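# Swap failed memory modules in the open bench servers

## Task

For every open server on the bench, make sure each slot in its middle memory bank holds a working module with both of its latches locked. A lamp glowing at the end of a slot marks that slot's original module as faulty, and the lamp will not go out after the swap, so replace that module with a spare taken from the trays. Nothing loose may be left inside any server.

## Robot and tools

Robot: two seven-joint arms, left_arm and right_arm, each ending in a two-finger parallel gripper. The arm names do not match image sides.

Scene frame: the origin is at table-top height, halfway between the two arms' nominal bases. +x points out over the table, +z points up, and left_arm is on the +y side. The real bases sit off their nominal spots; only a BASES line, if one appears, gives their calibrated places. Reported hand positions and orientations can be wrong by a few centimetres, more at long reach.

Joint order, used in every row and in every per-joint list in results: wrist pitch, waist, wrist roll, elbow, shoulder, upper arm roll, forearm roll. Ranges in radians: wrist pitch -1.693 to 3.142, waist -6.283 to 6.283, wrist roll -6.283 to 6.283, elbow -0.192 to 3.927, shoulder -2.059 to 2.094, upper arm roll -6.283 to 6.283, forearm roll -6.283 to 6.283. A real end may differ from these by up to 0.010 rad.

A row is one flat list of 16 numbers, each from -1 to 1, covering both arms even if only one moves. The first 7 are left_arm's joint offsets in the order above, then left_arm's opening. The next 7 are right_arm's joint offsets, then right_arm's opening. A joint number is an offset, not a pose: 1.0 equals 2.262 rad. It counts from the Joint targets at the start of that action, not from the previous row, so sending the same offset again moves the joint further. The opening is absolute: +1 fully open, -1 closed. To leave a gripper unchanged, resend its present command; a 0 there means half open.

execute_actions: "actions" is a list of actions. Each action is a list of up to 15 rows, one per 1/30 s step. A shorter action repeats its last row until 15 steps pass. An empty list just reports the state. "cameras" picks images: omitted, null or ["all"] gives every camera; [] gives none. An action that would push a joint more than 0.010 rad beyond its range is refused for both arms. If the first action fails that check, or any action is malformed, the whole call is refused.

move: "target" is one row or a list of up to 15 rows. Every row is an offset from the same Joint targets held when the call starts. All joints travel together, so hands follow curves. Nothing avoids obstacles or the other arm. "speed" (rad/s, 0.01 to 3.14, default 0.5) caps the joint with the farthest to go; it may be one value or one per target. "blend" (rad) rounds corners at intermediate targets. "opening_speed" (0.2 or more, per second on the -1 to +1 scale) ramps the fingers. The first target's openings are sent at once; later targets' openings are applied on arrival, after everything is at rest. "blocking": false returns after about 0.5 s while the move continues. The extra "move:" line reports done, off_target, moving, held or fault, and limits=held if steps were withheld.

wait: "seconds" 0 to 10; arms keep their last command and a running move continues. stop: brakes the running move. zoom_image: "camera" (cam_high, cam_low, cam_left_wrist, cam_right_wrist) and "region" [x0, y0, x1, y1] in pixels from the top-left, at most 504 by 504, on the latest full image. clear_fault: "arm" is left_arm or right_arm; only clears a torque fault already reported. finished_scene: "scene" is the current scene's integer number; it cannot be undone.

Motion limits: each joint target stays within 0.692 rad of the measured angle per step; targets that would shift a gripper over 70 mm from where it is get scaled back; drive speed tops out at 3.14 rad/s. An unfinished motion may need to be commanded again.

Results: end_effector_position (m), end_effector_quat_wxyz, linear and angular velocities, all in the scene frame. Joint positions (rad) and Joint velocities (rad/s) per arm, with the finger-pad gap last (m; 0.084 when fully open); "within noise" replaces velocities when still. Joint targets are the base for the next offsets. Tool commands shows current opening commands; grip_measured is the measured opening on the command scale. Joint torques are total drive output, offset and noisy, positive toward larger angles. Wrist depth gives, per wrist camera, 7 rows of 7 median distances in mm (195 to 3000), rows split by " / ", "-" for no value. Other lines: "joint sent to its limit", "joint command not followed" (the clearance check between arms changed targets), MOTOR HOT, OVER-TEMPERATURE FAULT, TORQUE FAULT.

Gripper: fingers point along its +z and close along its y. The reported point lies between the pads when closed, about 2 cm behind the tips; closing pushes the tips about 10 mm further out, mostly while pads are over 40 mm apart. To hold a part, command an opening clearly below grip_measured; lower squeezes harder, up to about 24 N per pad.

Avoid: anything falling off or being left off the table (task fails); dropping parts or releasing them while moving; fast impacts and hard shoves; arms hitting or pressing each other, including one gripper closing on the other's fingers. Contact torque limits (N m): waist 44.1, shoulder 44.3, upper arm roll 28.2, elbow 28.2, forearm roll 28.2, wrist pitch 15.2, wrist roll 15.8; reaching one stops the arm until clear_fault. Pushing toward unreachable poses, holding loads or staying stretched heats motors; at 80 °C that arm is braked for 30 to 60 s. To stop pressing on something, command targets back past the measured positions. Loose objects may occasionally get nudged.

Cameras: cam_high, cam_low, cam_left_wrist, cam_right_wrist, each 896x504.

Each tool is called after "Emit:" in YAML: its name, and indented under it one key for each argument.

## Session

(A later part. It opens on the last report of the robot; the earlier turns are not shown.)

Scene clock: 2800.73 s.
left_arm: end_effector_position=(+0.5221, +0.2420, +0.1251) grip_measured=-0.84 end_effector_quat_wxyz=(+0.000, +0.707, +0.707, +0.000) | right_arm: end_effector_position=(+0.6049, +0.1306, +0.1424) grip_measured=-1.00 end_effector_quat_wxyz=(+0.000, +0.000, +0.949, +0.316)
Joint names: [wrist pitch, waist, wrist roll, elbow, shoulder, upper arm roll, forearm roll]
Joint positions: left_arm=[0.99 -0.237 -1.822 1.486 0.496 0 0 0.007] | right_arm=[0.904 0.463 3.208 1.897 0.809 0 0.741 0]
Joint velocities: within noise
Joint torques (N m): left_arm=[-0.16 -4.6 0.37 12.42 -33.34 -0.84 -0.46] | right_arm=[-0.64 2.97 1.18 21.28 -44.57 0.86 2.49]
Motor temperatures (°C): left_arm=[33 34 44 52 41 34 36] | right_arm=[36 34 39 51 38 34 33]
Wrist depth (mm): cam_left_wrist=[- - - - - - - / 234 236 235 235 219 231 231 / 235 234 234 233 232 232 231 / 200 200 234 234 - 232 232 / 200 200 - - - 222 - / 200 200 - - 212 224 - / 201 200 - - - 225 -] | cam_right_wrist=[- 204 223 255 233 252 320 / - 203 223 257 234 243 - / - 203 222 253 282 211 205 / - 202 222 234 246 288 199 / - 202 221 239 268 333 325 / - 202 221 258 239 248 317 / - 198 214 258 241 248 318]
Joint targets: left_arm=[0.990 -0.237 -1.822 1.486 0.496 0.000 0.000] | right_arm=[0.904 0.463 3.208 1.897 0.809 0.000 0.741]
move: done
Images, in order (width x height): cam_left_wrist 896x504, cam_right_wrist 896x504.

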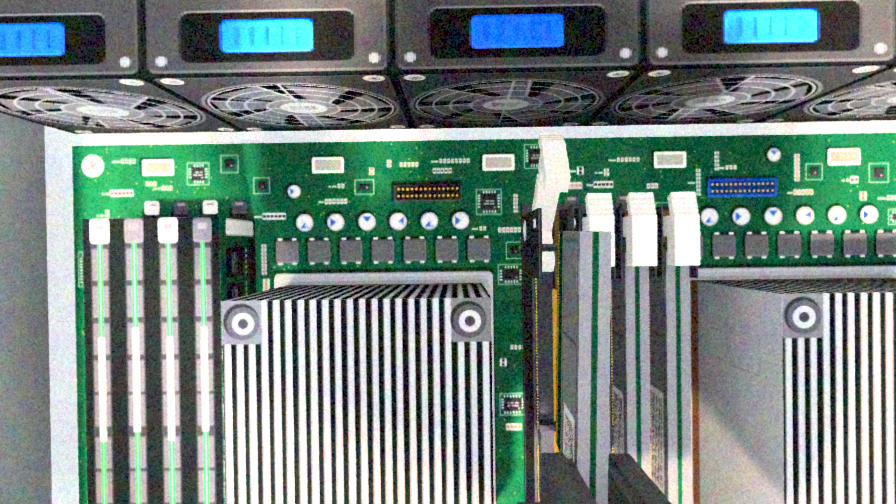

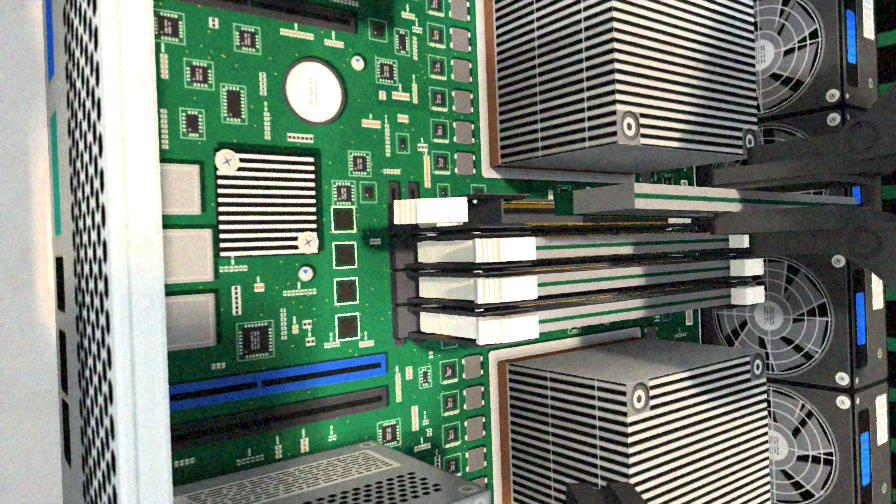

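Emit:
move:
  target: [0.000811, -0.003979, -0.012821, 0.002249, 0.001438, 0, 0, -1, 0, 0, 0, 0, 0, 0, 0, -1]
  speed: 0.08
  cameras: ["cam_right_wrist", "cam_left_wrist"]

Emit:
zoom_image:
  camera: "cam_right_wrist"
  region: [480, 150, 730, 290]

Emit:
zoom_image:
  camera: "cam_left_wrist"
  region: [510, 110, 740, 300]

Emit:
zoom_image:
  camera: "cam_left_wrist"
  region: [520, 266, 700, 306]

Emit:
zoom_image:
  camera: "cam_left_wrist"
  region: [520, 410, 700, 450]

Scene clock: 3069.20 s.
left_arm: end_effector_position=(+0.5217, +0.2366, +0.1252) grip_measured=-0.84 end_effector_quat_wxyz=(+0.000, +0.700, +0.714, +0.000) | right_arm: end_effector_position=(+0.6049, +0.1306, +0.1424) grip_measured=-1.00 end_effector_quat_wxyz=(+0.000, +0.000, +0.949, +0.316)
Joint names: [wrist pitch, waist, wrist roll, elbow, shoulder, upper arm roll, forearm roll]
Joint positions: left_arm=[0.991 -0.246 -1.851 1.491 0.499 0 0 0.007] | right_arm=[0.904 0.463 3.208 1.897 0.809 0 0.741 0]
Joint velocities: within noise
Joint torques (N m): left_arm=[-0.15 -4.6 -1.35 12.51 -23.83 -1.34 -0.42] | right_arm=[-0.49 2.3 1.1 21.17 -45.35 1.3 2.29]
Motor temperatures (°C): left_arm=[33 33 43 61 45 34 36] | right_arm=[36 34 39 52 39 34 33]
Wrist depth (mm): cam_left_wrist=[- - - - - - - / 235 234 234 233 232 232 231 / 230 234 234 233 233 232 231 / 200 200 234 234 - 232 231 / 200 200 - - - 203 - / 201 200 - - - 203 - / 201 201 - - - 202 -] | cam_right_wrist=[- 203 223 255 232 252 - / - 203 223 257 234 243 - / - 203 222 253 282 205 - / - 202 222 235 245 273 - / - 202 221 239 268 334 - / - 202 221 258 240 249 317 / - 198 214 258 241 248 318]
Joint targets: left_arm=[0.991 -0.246 -1.851 1.491 0.499 0.000 0.000] | right_arm=[0.904 0.463 3.208 1.897 0.809 0.000 0.741]
move: done
Images, in order (width x height): cam_left_wrist 896x504, cam_right_wrist 896x504.

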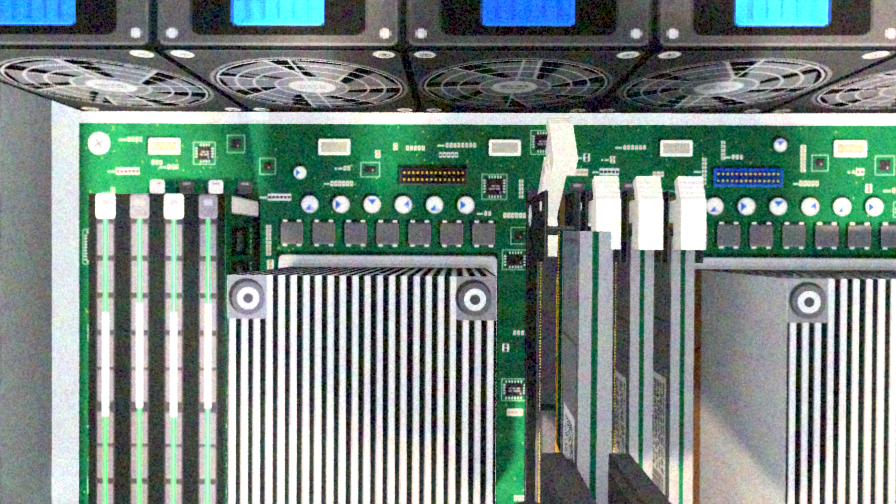

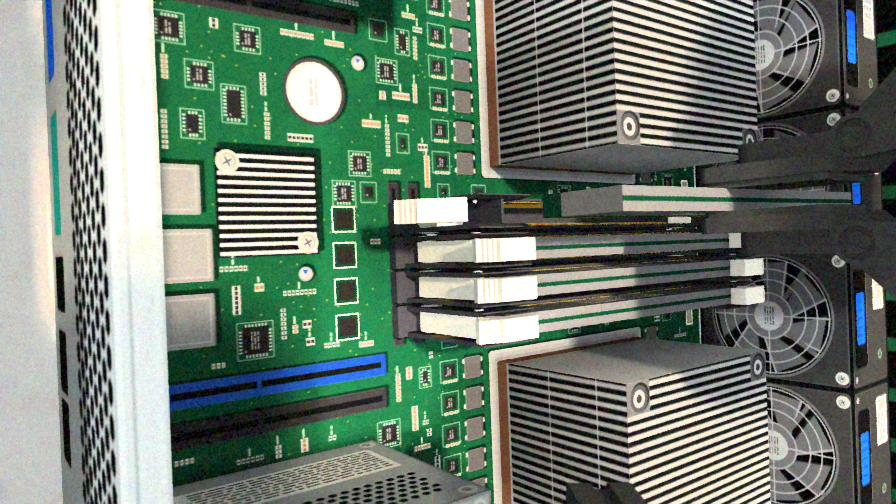

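Scaled by 2.016.

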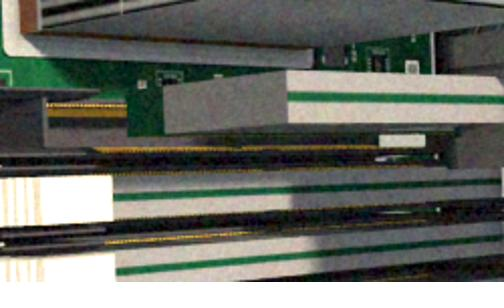

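Scaled by 2.191.

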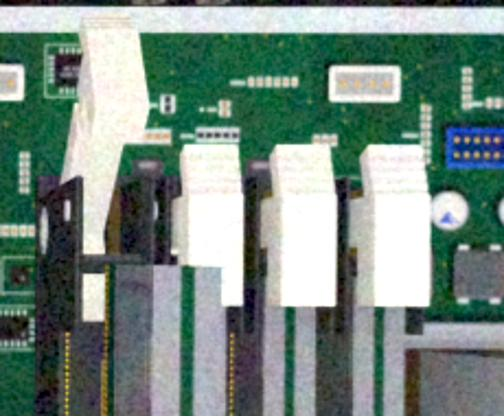

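Scaled by 2.800.

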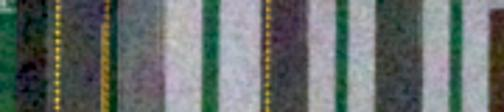

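Scaled by 2.800.

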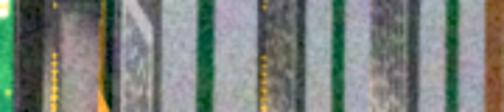

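Emit:
execute_actions:
  actions: []
  cameras: ["cam_low"]

Emit:
zoom_image:
  camera: "cam_low"
  region: [710, 180, 820, 242]

Scene clock: 3100.13 s.
left_arm: end_effector_position=(+0.5217, +0.2365, +0.1252) grip_measured=-0.84 end_effector_quat_wxyz=(+0.000, +0.700, +0.714, +0.000) | right_arm: end_effector_position=(+0.6049, +0.1306, +0.1424) grip_measured=-1.00 end_effector_quat_wxyz=(+0.000, +0.000, +0.949, +0.316)
Joint names: [wrist pitch, waist, wrist roll, elbow, shoulder, upper arm roll, forearm roll]
Joint positions: left_arm=[0.991 -0.246 -1.851 1.491 0.499 0 0 0.007] | right_arm=[0.904 0.463 3.208 1.897 0.809 0 0.741 0]
Joint velocities: within noise
Joint torques (N m): left_arm=[-0.4 -4.4 -1.37 12.08 -24.21 -1.34 -0.46] | right_arm=[-0.57 1.83 0.94 21.2 -46.01 1.79 2]
Motor temperatures (°C): left_arm=[33 33 43 61 44 34 36] | right_arm=[36 34 39 52 39 34 33]
Wrist depth (mm): cam_left_wrist=[- - - - - - - / 235 235 234 233 232 232 231 / 230 234 234 233 233 232 231 / 200 200 234 233 - 232 232 / 200 200 - - - 203 - / 201 200 - - - 203 - / 201 201 - - - 203 -] | cam_right_wrist=[- 204 223 255 233 252 - / - 203 223 257 234 243 - / - 203 222 253 282 205 - / - 203 222 234 246 273 - / - 202 222 238 267 333 - / - 201 221 258 239 249 316 / - 198 214 257 240 248 318]
Joint targets: left_arm=[0.991 -0.246 -1.851 1.491 0.499 0.000 0.000] | right_arm=[0.904 0.463 3.208 1.897 0.809 0.000 0.741]
Tool commands: left_gripper/opening=-1.0 right_gripper/opening=-1.0
Images, in order (width x height): cam_low 896x504.

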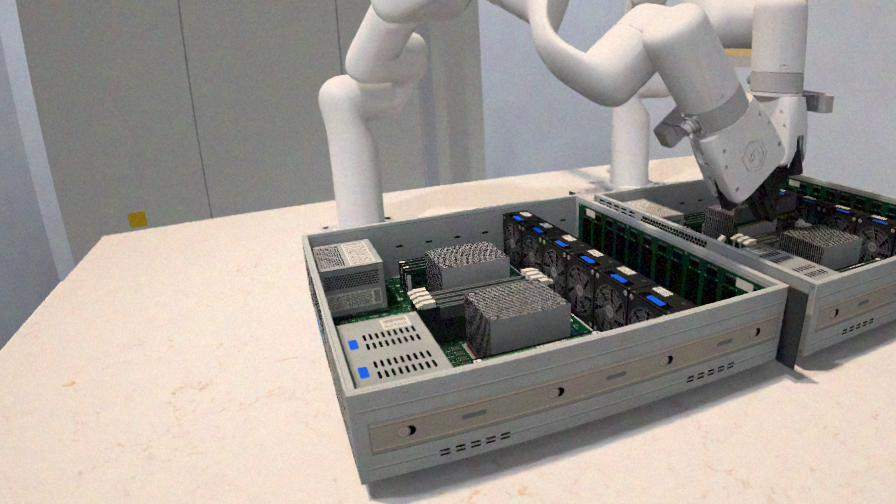

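Scaled by 4.582.

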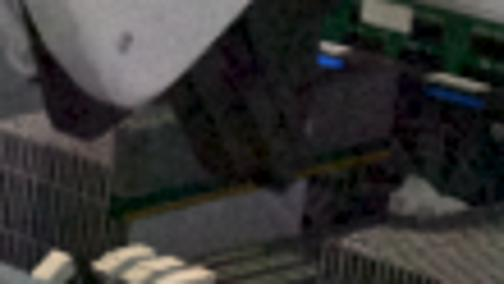

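Emit:
move:
  target: [-0.021295, -0.000361, -0.001687, -0.008939, 0.012355, 0, 0, -1, 0, 0, 0, 0, 0, 0, 0, -1]
  speed: 0.05
  cameras: ["cam_right_wrist", "cam_left_wrist"]

Emit:
zoom_image:
  camera: "cam_right_wrist"
  region: [440, 150, 640, 260]

Emit:
zoom_image:
  camera: "cam_left_wrist"
  region: [510, 110, 740, 300]

Scene clock: 3170.50 s.
left_arm: end_effector_position=(+0.5217, +0.2360, +0.1042) grip_measured=-0.84 end_effector_quat_wxyz=(+0.000, +0.699, +0.715, +0.000) | right_arm: end_effector_position=(+0.6049, +0.1306, +0.1424) grip_measured=-1.00 end_effector_quat_wxyz=(+0.000, +0.000, +0.949, +0.316)
Joint names: [wrist pitch, waist, wrist roll, elbow, shoulder, upper arm roll, forearm roll]
Joint positions: left_arm=[0.943 -0.247 -1.855 1.471 0.527 0 0 0.007] | right_arm=[0.904 0.463 3.208 1.897 0.809 0 0.741 0]
Joint velocities: within noise
Joint torques (N m): left_arm=[-1.77 -4.94 -1.61 8.45 -23.18 -1.31 -0.46] | right_arm=[-0.45 1.43 0.83 21.29 -46.81 2.19 1.53]
Motor temperatures (°C): left_arm=[33 33 43 60 43 34 36] | right_arm=[36 34 39 52 39 34 33]
Wrist depth (mm): cam_left_wrist=[- - - - - - - / 214 214 213 213 212 211 211 / 214 214 213 213 212 211 211 / - - 213 213 - 211 211 / - - - - - - - / - - - - - - - / - - - - - - -] | cam_right_wrist=[- 203 223 255 233 244 - / - 203 223 257 234 242 - / - 203 222 253 246 215 - / - 203 222 234 246 220 - / - 202 221 239 268 289 - / - 202 221 258 239 249 317 / - 198 214 258 241 248 318]
Joint targets: left_arm=[0.943 -0.247 -1.855 1.471 0.527 0.000 0.000] | right_arm=[0.904 0.463 3.208 1.897 0.809 0.000 0.741]
move: done
Images, in order (width x height): cam_left_wrist 896x504, cam_right_wrist 896x504.

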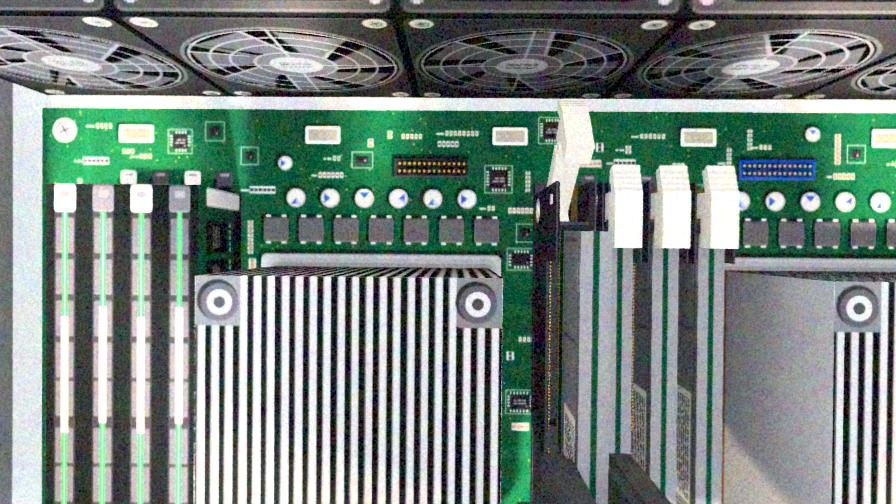

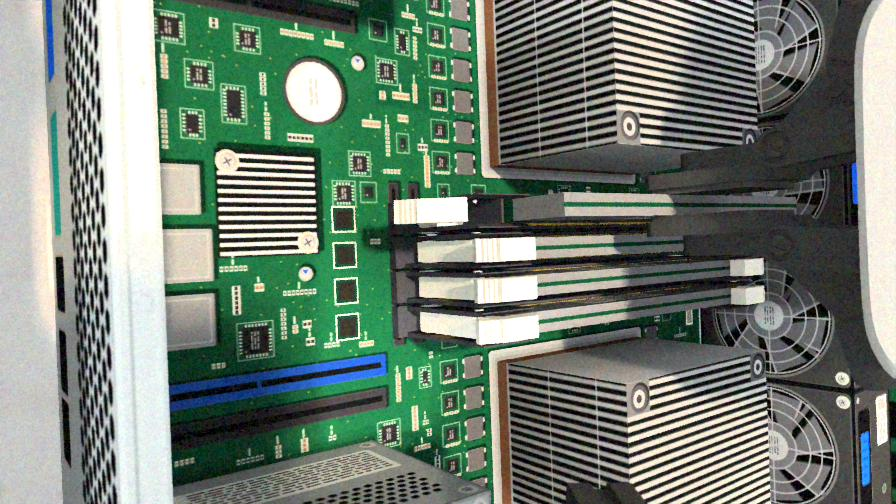

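Scaled by 2.520.

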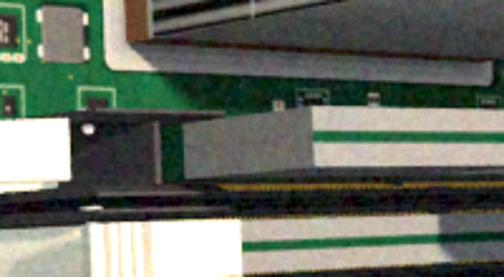

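Scaled by 2.191.

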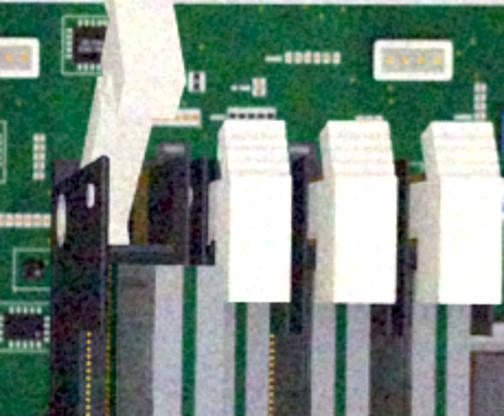

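Emit:
move:
  target: [-0.004004, 0, 0, -0.001528, 0.002475, 0, 0, -1, 0, 0, 0, 0, 0, 0, 0, -1]
  speed: 0.02
  cameras: ["cam_right_wrist", "cam_left_wrist"]

Emit:
zoom_image:
  camera: "cam_right_wrist"
  region: [440, 150, 640, 260]

Emit:
zoom_image:
  camera: "cam_left_wrist"
  region: [510, 110, 740, 300]

Scene clock: 3220.67 s.
left_arm: end_effector_position=(+0.5217, +0.2360, +0.1003) grip_measured=-0.84 end_effector_quat_wxyz=(+0.000, +0.699, +0.715, +0.000) | right_arm: end_effector_position=(+0.6049, +0.1306, +0.1424) grip_measured=-1.00 end_effector_quat_wxyz=(+0.000, +0.000, +0.949, +0.316)
Joint names: [wrist pitch, waist, wrist roll, elbow, shoulder, upper arm roll, forearm roll]
Joint positions: left_arm=[0.934 -0.247 -1.855 1.467 0.533 0 0 0.007] | right_arm=[0.904 0.463 3.208 1.897 0.809 0 0.741 0]
Joint velocities: within noise
Joint torques (N m): left_arm=[-1.56 -3.59 -1.58 8.12 -23.22 -1.17 -0.47] | right_arm=[-0.49 0.74 0.73 21.43 -47.59 2.52 1.26]
Motor temperatures (°C): left_arm=[33 33 44 55 43 34 36] | right_arm=[36 34 39 52 40 34 33]
Wrist depth (mm): cam_left_wrist=[- - - - - - - / 210 210 209 208 208 207 207 / 210 210 209 209 208 207 207 / - - 209 209 - - 207 / - - - - - - - / - - - - - - - / - - - - - - -] | cam_right_wrist=[- 204 223 255 233 243 - / - 203 223 257 234 242 - / - 203 222 253 246 221 - / - 202 222 234 246 222 - / - 202 221 239 267 283 - / - 201 221 257 239 248 317 / - 198 214 258 241 247 318]
Joint targets: left_arm=[0.934 -0.247 -1.855 1.467 0.533 0.000 0.000] | right_arm=[0.904 0.463 3.208 1.897 0.809 0.000 0.741]
move: done
Images, in order (width x height): cam_left_wrist 896x504, cam_right_wrist 896x504.

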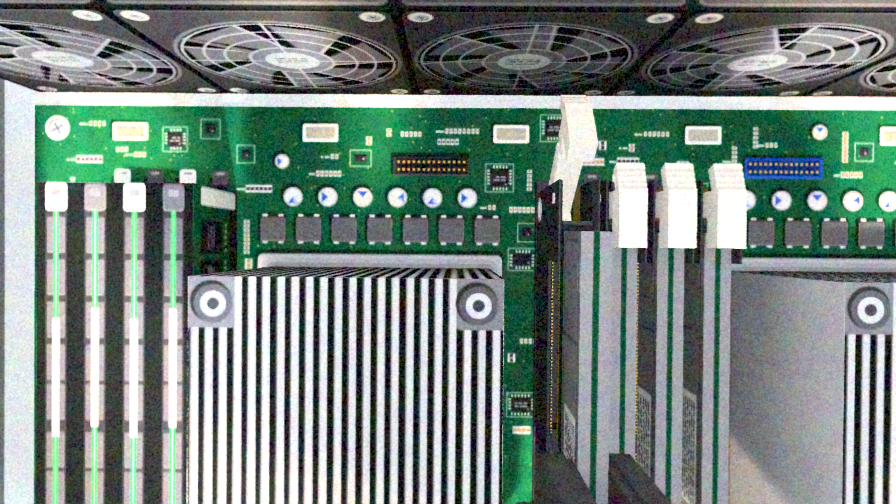

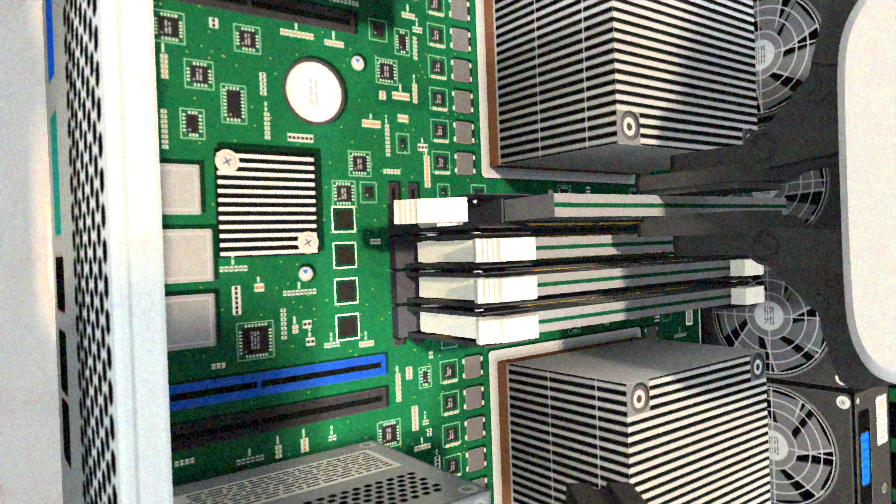

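Scaled by 2.520.

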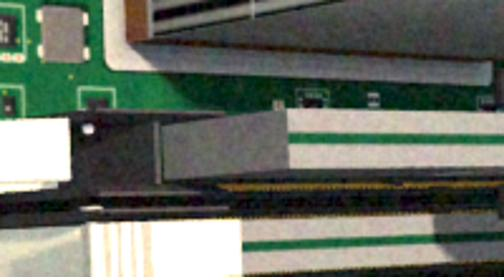

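Scaled by 2.191.

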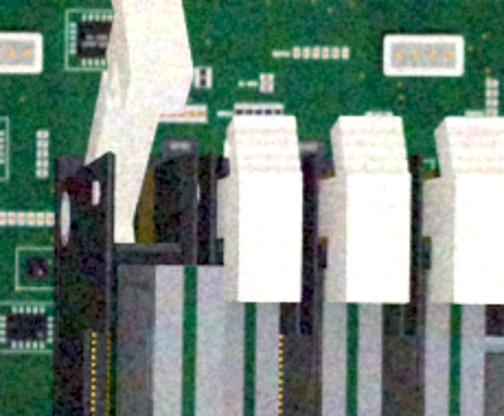

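Emit:
move:
  target: [-0.005959, 0, 0, -0.002149, 0.003811, 0, 0, -1, 0, 0, 0, 0, 0, 0, 0, -1]
  speed: 0.015
  cameras: ["cam_right_wrist", "cam_left_wrist"]

Emit:
zoom_image:
  camera: "cam_right_wrist"
  region: [440, 150, 640, 260]

Emit:
zoom_image:
  camera: "cam_left_wrist"
  region: [510, 110, 740, 300]

Scene clock: 3254.60 s.
left_arm: end_effector_position=(+0.5217, +0.2360, +0.0942) grip_measured=-0.84 end_effector_quat_wxyz=(+0.000, +0.699, +0.715, +0.000) | right_arm: end_effector_position=(+0.6049, +0.1306, +0.1424) grip_measured=-1.00 end_effector_quat_wxyz=(+0.000, +0.000, +0.949, +0.316)
Joint names: [wrist pitch, waist, wrist roll, elbow, shoulder, upper arm roll, forearm roll]
Joint positions: left_arm=[0.921 -0.247 -1.855 1.462 0.541 0 0 0.007] | right_arm=[0.904 0.463 3.208 1.897 0.809 0 0.741 0]
Joint velocities: within noise
Joint torques (N m): left_arm=[-1.32 -1.9 -1.47 7.95 -23.07 -0.91 -0.38] | right_arm=[-0.51 0.06 0.51 21.29 -48.51 3.21 0.98]
Motor temperatures (°C): left_arm=[33 33 44 55 43 34 36] | right_arm=[36 34 39 52 40 34 33]
Wrist depth (mm): cam_left_wrist=[- - - - - - - / 204 204 203 203 202 202 201 / 204 204 203 203 - 202 201 / - - 203 203 - - 201 / - - - - - - - / - - - - - - - / - - - - - - -] | cam_right_wrist=[- 204 223 256 233 243 - / - 203 223 257 234 234 - / - 203 222 253 246 229 - / - 202 222 234 237 222 - / - 202 221 239 268 277 - / - 202 221 258 240 239 317 / - 198 215 257 240 248 317]
Joint targets: left_arm=[0.921 -0.247 -1.855 1.462 0.541 0.000 0.000] | right_arm=[0.904 0.463 3.208 1.897 0.809 0.000 0.741]
move: done
Images, in order (width x height): cam_left_wrist 896x504, cam_right_wrist 896x504.

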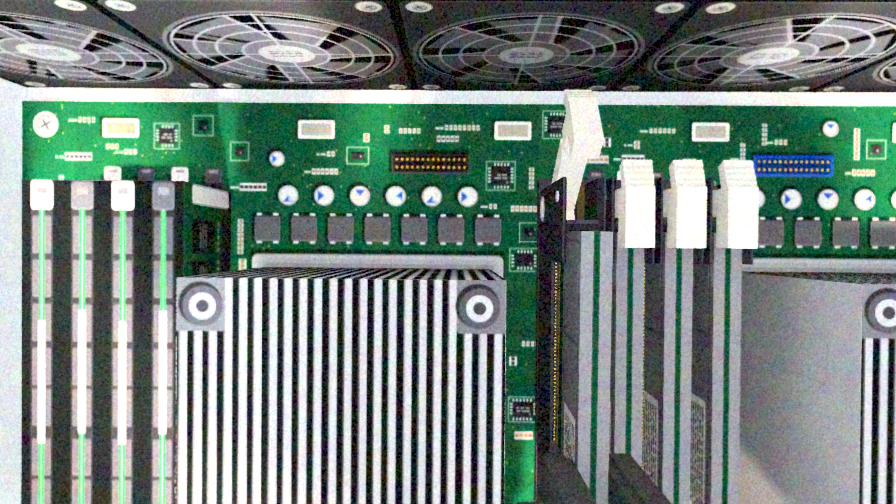

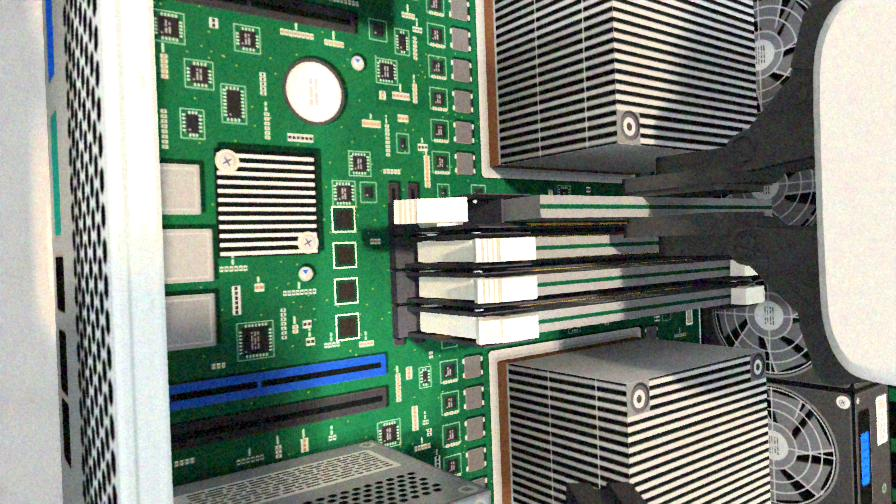

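Scaled by 2.520.

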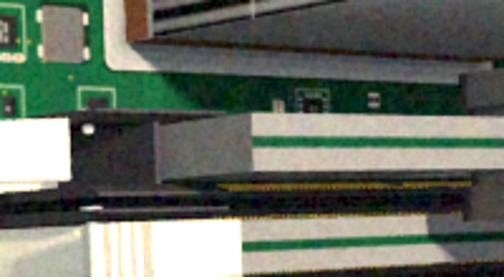

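Scaled by 2.191.

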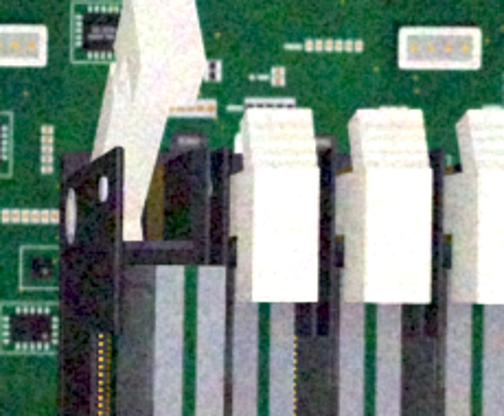

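Emit:
move:
  target: [-0.002962, 0, 0, -0.001061, 0.001914, 0, 0, -1, 0, 0, 0, 0, 0, 0, 0, -1]
  speed: 0.012
  cameras: []

Emit:
move:
  target: [-0.002182, 0, 0, -0.000782, 0.001410, 0, 0, -1, 0, 0, 0, 0, 0, 0, 0, -1]
  speed: 0.01
  cameras: ["cam_right_wrist", "cam_left_wrist"]

Emit:
zoom_image:
  camera: "cam_right_wrist"
  region: [440, 150, 640, 260]

Emit:
zoom_image:
  camera: "cam_left_wrist"
  region: [510, 110, 740, 300]

Scene clock: 3274.23 s.
left_arm: end_effector_position=(+0.5217, +0.2360, +0.0913) grip_measured=-0.84 end_effector_quat_wxyz=(+0.000, +0.699, +0.715, +0.000) | right_arm: end_effector_position=(+0.6049, +0.1306, +0.1424) grip_measured=-1.00 end_effector_quat_wxyz=(+0.000, +0.000, +0.949, +0.316)
Joint names: [wrist pitch, waist, wrist roll, elbow, shoulder, upper arm roll, forearm roll]
Joint positions: left_arm=[0.914 -0.247 -1.855 1.46 0.545 0 0 0.007] | right_arm=[0.904 0.463 3.208 1.897 0.809 0 0.741 0]
Joint velocities: within noise
Joint torques (N m): left_arm=[-1.24 -0.79 -1.5 7.55 -22.3 -0.64 -0.5] | right_arm=[-0.47 -0.45 0.37 21.39 -49.32 3.31 0.73]
Motor temperatures (°C): left_arm=[33 33 44 54 43 34 36] | right_arm=[36 34 39 52 40 34 33]
Wrist depth (mm): cam_left_wrist=[- - - - - - - / 201 201 200 200 199 198 198 / 201 201 200 200 - 199 198 / - - 200 200 - - 198 / - - - - - - - / - - - - - - - / - - - - - - -] | cam_right_wrist=[- 204 223 255 233 243 - / - 203 223 257 234 234 - / - 203 222 253 239 228 - / - 202 222 235 238 220 - / - 202 221 239 268 277 - / - 202 221 258 239 240 316 / - 198 214 257 240 248 318]
Joint targets: left_arm=[0.914 -0.247 -1.855 1.460 0.546 0.000 0.000] | right_arm=[0.904 0.463 3.208 1.897 0.809 0.000 0.741]
move: done
No camera images: "cameras" was empty.

Scene clock: 3274.93 s.
left_arm: end_effector_position=(+0.5216, +0.2360, +0.0890) grip_measured=-0.84 end_effector_quat_wxyz=(+0.000, +0.699, +0.715, +0.000) | right_arm: end_effector_position=(+0.6049, +0.1306, +0.1424) grip_measured=-1.00 end_effector_quat_wxyz=(+0.000, +0.000, +0.949, +0.316)
Joint names: [wrist pitch, waist, wrist roll, elbow, shoulder, upper arm roll, forearm roll]
Joint positions: left_arm=[0.909 -0.247 -1.855 1.458 0.549 0 0 0.007] | right_arm=[0.904 0.463 3.208 1.897 0.809 0 0.741 0]
Joint velocities: within noise
Joint torques (N m): left_arm=[-1.13 -0.48 -1.48 7.43 -22.66 -0.69 -0.43] | right_arm=[-0.38 -0.65 0.25 21.48 -49.56 3.33 0.65]
Motor temperatures (°C): left_arm=[33 33 44 54 43 34 36] | right_arm=[36 34 39 52 40 34 33]
Wrist depth (mm): cam_left_wrist=[- - - - - - - / 199 198 198 197 197 196 196 / 199 198 198 197 - 196 196 / - - 198 198 - - 196 / - - - - - - - / - - - - - - - / - - - - - - -] | cam_right_wrist=[- 204 223 255 233 243 - / - 203 223 257 234 234 - / - 203 222 253 238 228 - / - 202 222 234 238 220 - / - 202 221 238 267 277 - / - 202 221 258 239 240 317 / - 198 214 258 241 248 318]
Joint targets: left_arm=[0.909 -0.247 -1.855 1.458 0.549 0.000 0.000] | right_arm=[0.904 0.463 3.208 1.897 0.809 0.000 0.741]
move: done
Images, in order (width x height): cam_left_wrist 896x504, cam_right_wrist 896x504.

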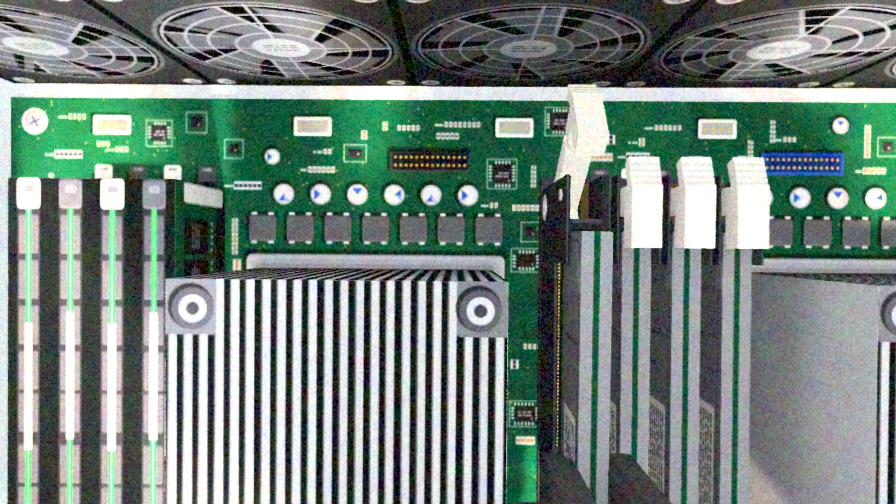

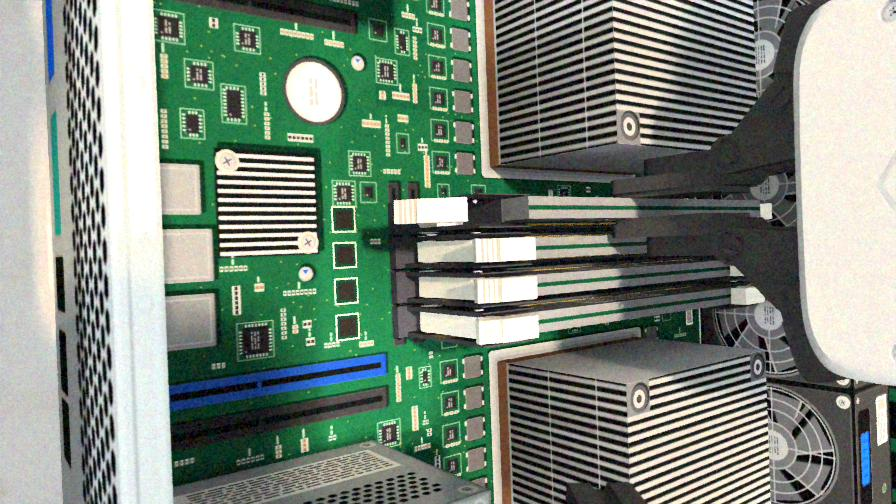

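Scaled by 2.520.

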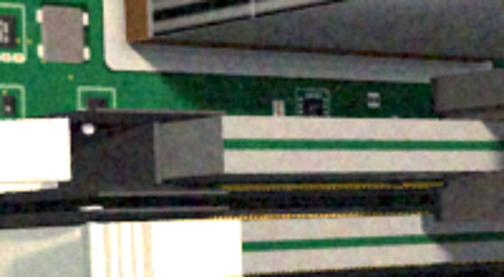

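Scaled by 2.191.

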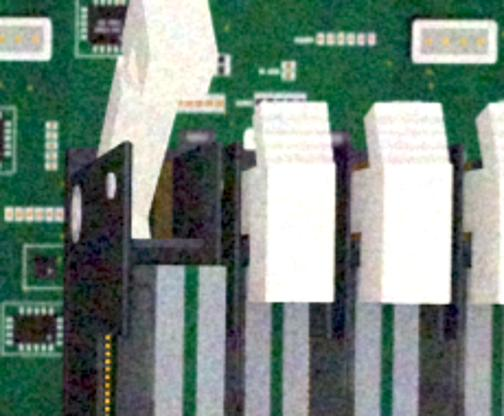

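Emit:
move:
  target: [-0.000992, 0, 0, -0.000356, 0.000641, 0, 0, -1, 0, 0, 0, 0, 0, 0, 0, -1]
  speed: 0.01
  cameras: []

Emit:
move:
  target: [0, 0, 0, 0, 0, 0, 0, -0.62, 0, 0, 0, 0, 0, 0, 0, -1]
  opening_speed: 0.3
  cameras: ["cam_right_wrist", "cam_left_wrist"]

Emit:
zoom_image:
  camera: "cam_right_wrist"
  region: [440, 150, 640, 260]

Emit:
zoom_image:
  camera: "cam_left_wrist"
  region: [510, 110, 740, 300]

Scene clock: 3294.37 s.
left_arm: end_effector_position=(+0.5216, +0.2361, +0.0880) grip_measured=-0.84 end_effector_quat_wxyz=(+0.000, +0.699, +0.715, +0.000) | right_arm: end_effector_position=(+0.6049, +0.1306, +0.1424) grip_measured=-1.00 end_effector_quat_wxyz=(+0.000, +0.000, +0.949, +0.316)
Joint names: [wrist pitch, waist, wrist roll, elbow, shoulder, upper arm roll, forearm roll]
Joint positions: left_arm=[0.907 -0.247 -1.855 1.457 0.55 0 0 0.007] | right_arm=[0.904 0.463 3.208 1.897 0.809 0 0.741 0]
Joint velocities: within noise
Joint torques (N m): left_arm=[-0.82 0.99 -1.42 7.31 -22.37 -0.52 -0.43] | right_arm=[-0.56 -0.95 0.12 21.57 -50.26 3.27 0.29]
Motor temperatures (°C): left_arm=[33 33 44 54 43 34 36] | right_arm=[36 34 39 52 40 34 33]
Wrist depth (mm): cam_left_wrist=[- - - - - - - / 197 197 197 196 195 195 197 / 198 197 197 196 196 195 - / - - 197 197 - - 195 / - - - - - - - / - - - - - - - / - - - - - - -] | cam_right_wrist=[- 203 223 255 233 243 - / - 203 223 257 234 234 - / - 203 222 253 237 228 - / - 202 222 234 238 220 - / - 202 221 239 268 277 - / - 201 221 258 239 240 316 / - 198 214 258 241 248 318]
Joint targets: left_arm=[0.907 -0.247 -1.855 1.457 0.550 0.000 0.000] | right_arm=[0.904 0.463 3.208 1.897 0.809 0.000 0.741]
move: done
No camera images: "cameras" was empty.

Scene clock: 3295.87 s.
left_arm: end_effector_position=(+0.5219, +0.2360, +0.0880) grip_measured=-0.66 end_effector_quat_wxyz=(+0.001, +0.699, +0.715, +0.000) | right_arm: end_effector_position=(+0.6049, +0.1306, +0.1424) grip_measured=-1.00 end_effector_quat_wxyz=(+0.000, +0.000, +0.949, +0.316)
Joint names: [wrist pitch, waist, wrist roll, elbow, shoulder, upper arm roll, forearm roll]
Joint positions: left_arm=[0.906 -0.247 -1.855 1.458 0.55 0 0 0.015] | right_arm=[0.904 0.463 3.208 1.897 0.809 0 0.741 0]
Joint velocities: within noise
Joint torques (N m): left_arm=[4.22 0.41 -1.44 4.9 -30.38 -0.76 -0.25] | right_arm=[-0.56 -1.31 0.11 21.57 -50.6 3.19 0.21]
Motor temperatures (°C): left_arm=[33 33 44 54 43 34 36] | right_arm=[36 34 39 52 40 34 33]
Wrist depth (mm): cam_left_wrist=[- - - - - - - / 197 197 197 196 196 196 195 / 198 197 197 197 - 196 195 / - - 197 197 - - 196 / - - - - - - - / - - - - - - - / - - - - - - -] | cam_right_wrist=[- 204 223 255 232 243 - / - 203 223 257 235 226 - / - 203 222 253 235 229 - / - 202 222 234 238 218 - / - 202 221 239 267 273 - / - 202 221 258 239 239 316 / - 198 214 258 241 248 318]
Joint targets: left_arm=[0.907 -0.247 -1.855 1.457 0.550 0.000 0.000] | right_arm=[0.904 0.463 3.208 1.897 0.809 0.000 0.741]
move: done
Images, in order (width x height): cam_left_wrist 896x504, cam_right_wrist 896x504.

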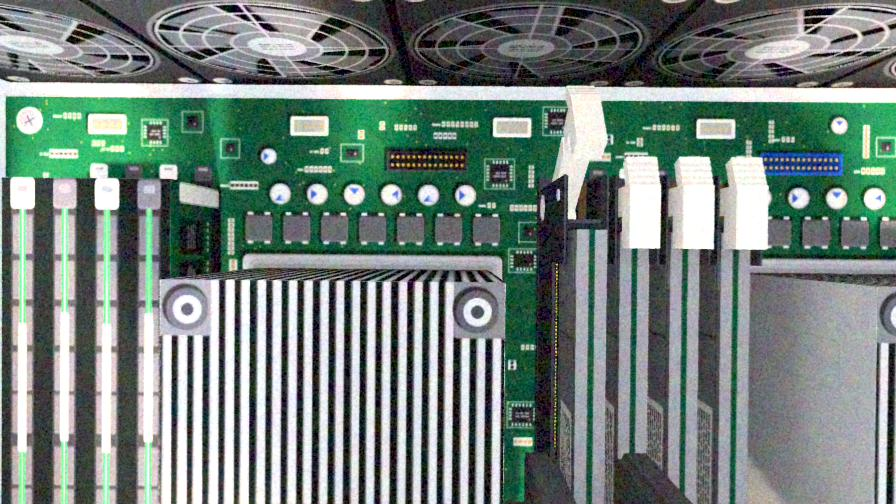

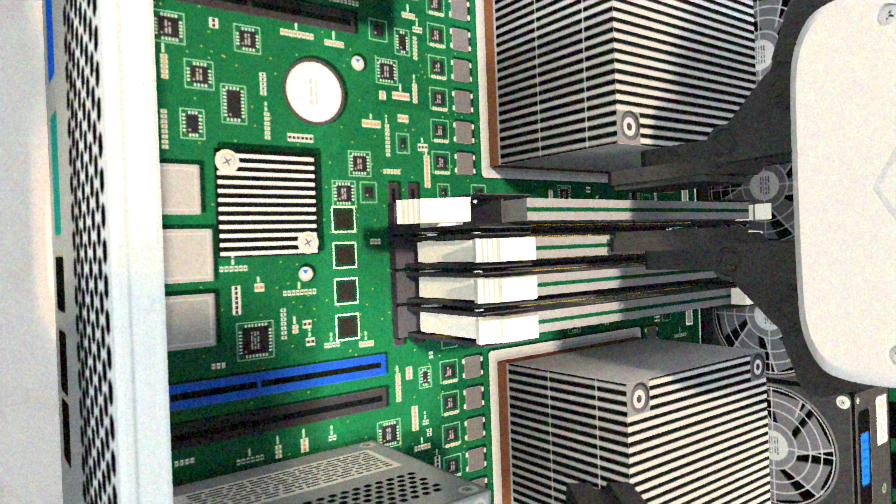

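Scaled by 2.520.

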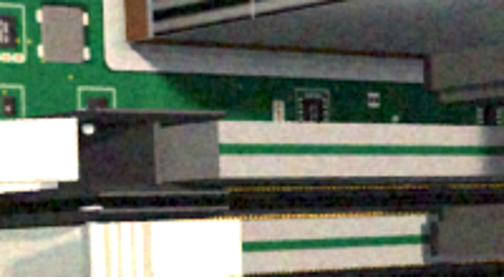

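Scaled by 2.191.

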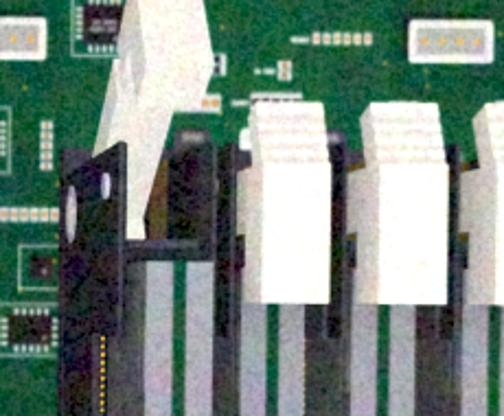

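Emit:
move:
  target: [0, 0, 0, 0, 0, 0, 0, -0.70, 0, 0, 0, 0, 0, 0, 0, -1]
  opening_speed: 0.3
  cameras: ["cam_left_wrist"]

Scene clock: 3381.40 s.
left_arm: end_effector_position=(+0.5213, +0.2360, +0.0879) grip_measured=-0.72 end_effector_quat_wxyz=(+0.000, +0.699, +0.715, +0.000) | right_arm: end_effector_position=(+0.6049, +0.1306, +0.1424) grip_measured=-1.00 end_effector_quat_wxyz=(+0.000, +0.000, +0.949, +0.316)
Joint names: [wrist pitch, waist, wrist roll, elbow, shoulder, upper arm roll, forearm roll]
Joint positions: left_arm=[0.908 -0.247 -1.855 1.457 0.55 0 0 0.012] | right_arm=[0.904 0.463 3.208 1.897 0.809 0 0.741 0]
Joint velocities: within noise
Joint torques (N m): left_arm=[-1.78 -3.81 -1.19 9.59 -25.48 -1.27 -0.29] | right_arm=[-0.52 -1.64 -0.02 21.53 -51.19 3.16 -0.05]
Motor temperatures (°C): left_arm=[44 33 43 49 46 35 36] | right_arm=[36 34 39 53 41 34 33]
Wrist depth (mm): cam_left_wrist=[- - - - - - - / 198 197 197 196 195 197 196 / 198 197 197 196 - 195 - / - - 197 196 - - 195 / - - - - - - - / - - - - - - - / - - - - - - -] | cam_right_wrist=[- 203 223 255 233 243 - / - 203 222 257 234 233 - / - 203 222 253 235 229 - / - 203 221 235 238 214 - / - 202 221 239 267 277 - / - 202 221 258 239 239 317 / - 198 214 258 240 248 318]
Joint targets: left_arm=[0.907 -0.247 -1.855 1.457 0.550 0.000 0.000] | right_arm=[0.904 0.463 3.208 1.897 0.809 0.000 0.741]
move: done
Images, in order (width x height): cam_left_wrist 896x504.

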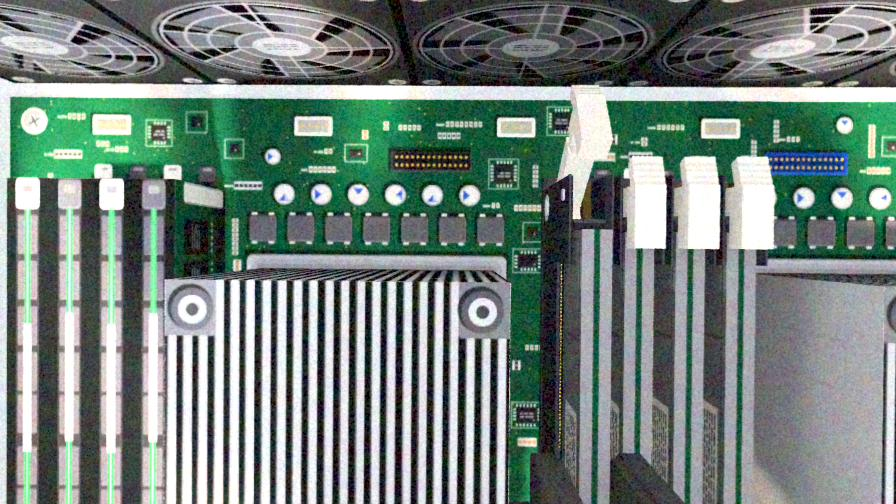

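Emit:
move:
  target:
    - [0.016099,0,0,0.005876,-0.010251,0,0,-0.70,0,0,0,0,0,0,0,-1]
    - [0.037501,0,0,0.015106,-0.022419,0,0,-0.70,0,0,0,0,0,0,0,-1]
  speed: 0.1

Scene clock: 3429.57 s.
left_arm: end_effector_position=(+0.5217, +0.2360, +0.1251) grip_measured=-0.72 end_effector_quat_wxyz=(+0.000, +0.699, +0.715, +0.000) | right_arm: end_effector_position=(+0.6049, +0.1306, +0.1424) grip_measured=-1.00 end_effector_quat_wxyz=(+0.000, +0.000, +0.949, +0.316)
Joint names: [wrist pitch, waist, wrist roll, elbow, shoulder, upper arm roll, forearm roll]
Joint positions: left_arm=[0.992 -0.247 -1.855 1.492 0.5 0 0 0.012] | right_arm=[0.904 0.463 3.208 1.897 0.809 0 0.741 0]
Joint velocities: within noise
Joint torques (N m): left_arm=[-0.36 4.09 -0.77 12.58 -32.78 1.71 -0.39] | right_arm=[-0.53 -2.2 -0.17 21.52 -51.89 3.21 -0.37]
Motor temperatures (°C): left_arm=[37 33 43 58 44 34 36] | right_arm=[36 34 39 53 41 34 33]
Wrist depth (mm): cam_left_wrist=[- - - - - - - / 235 234 234 233 232 232 231 / 230 234 234 233 - 232 231 / 200 200 234 233 - 232 231 / 200 200 - - - 204 - / 200 200 - - - 203 - / 201 200 - - - 203 -] | cam_right_wrist=[- 204 223 255 232 253 - / - 203 222 257 234 243 - / - 203 222 253 282 260 - / - 202 222 234 246 274 - / - 202 221 239 268 334 - / - 202 221 258 239 249 317 / - 198 214 257 241 248 318]
Joint targets: left_arm=[0.992 -0.247 -1.855 1.492 0.500 0.000 0.000] | right_arm=[0.904 0.463 3.208 1.897 0.809 0.000 0.741]
move: done

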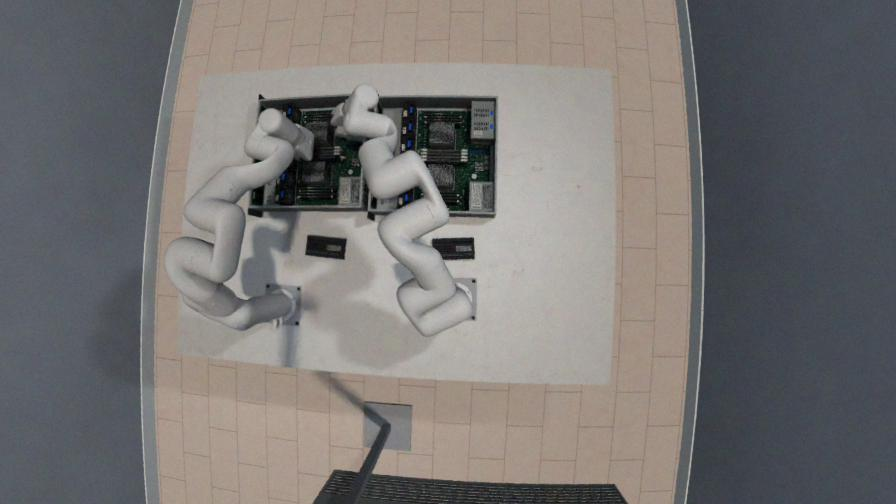

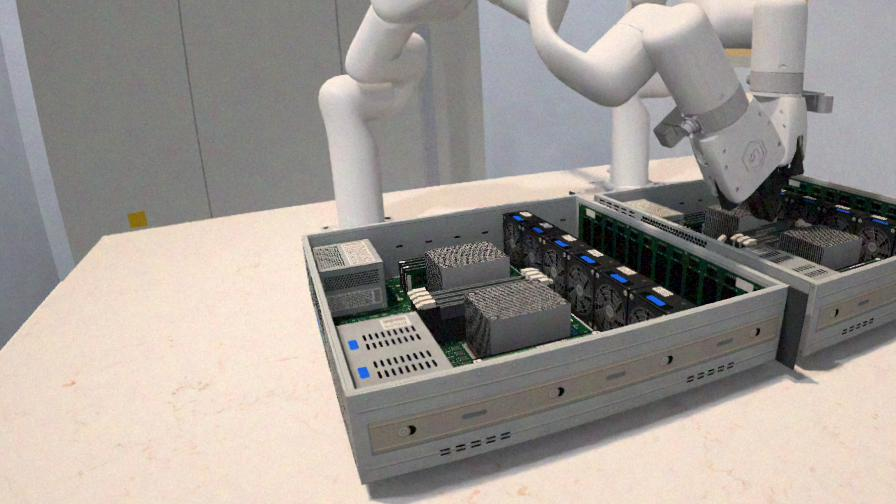

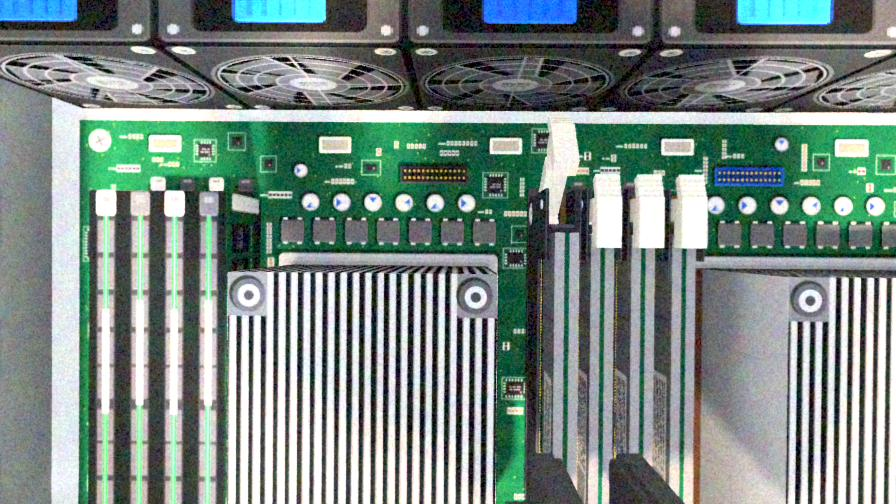

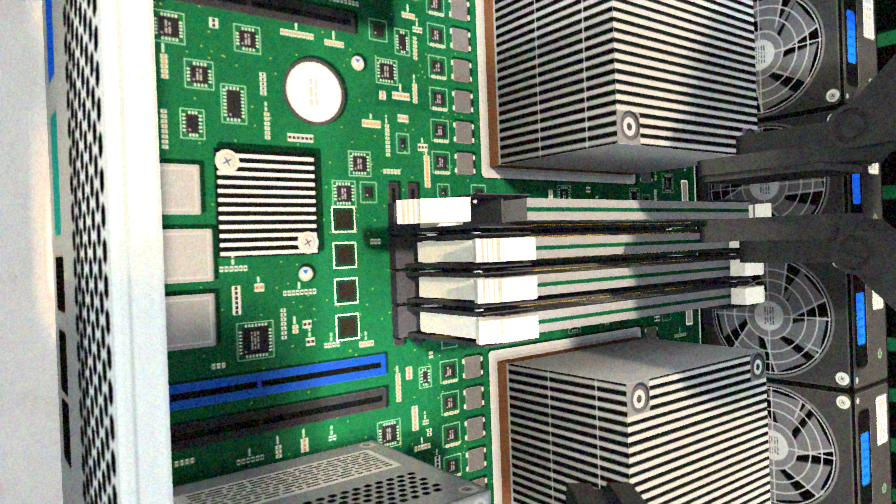

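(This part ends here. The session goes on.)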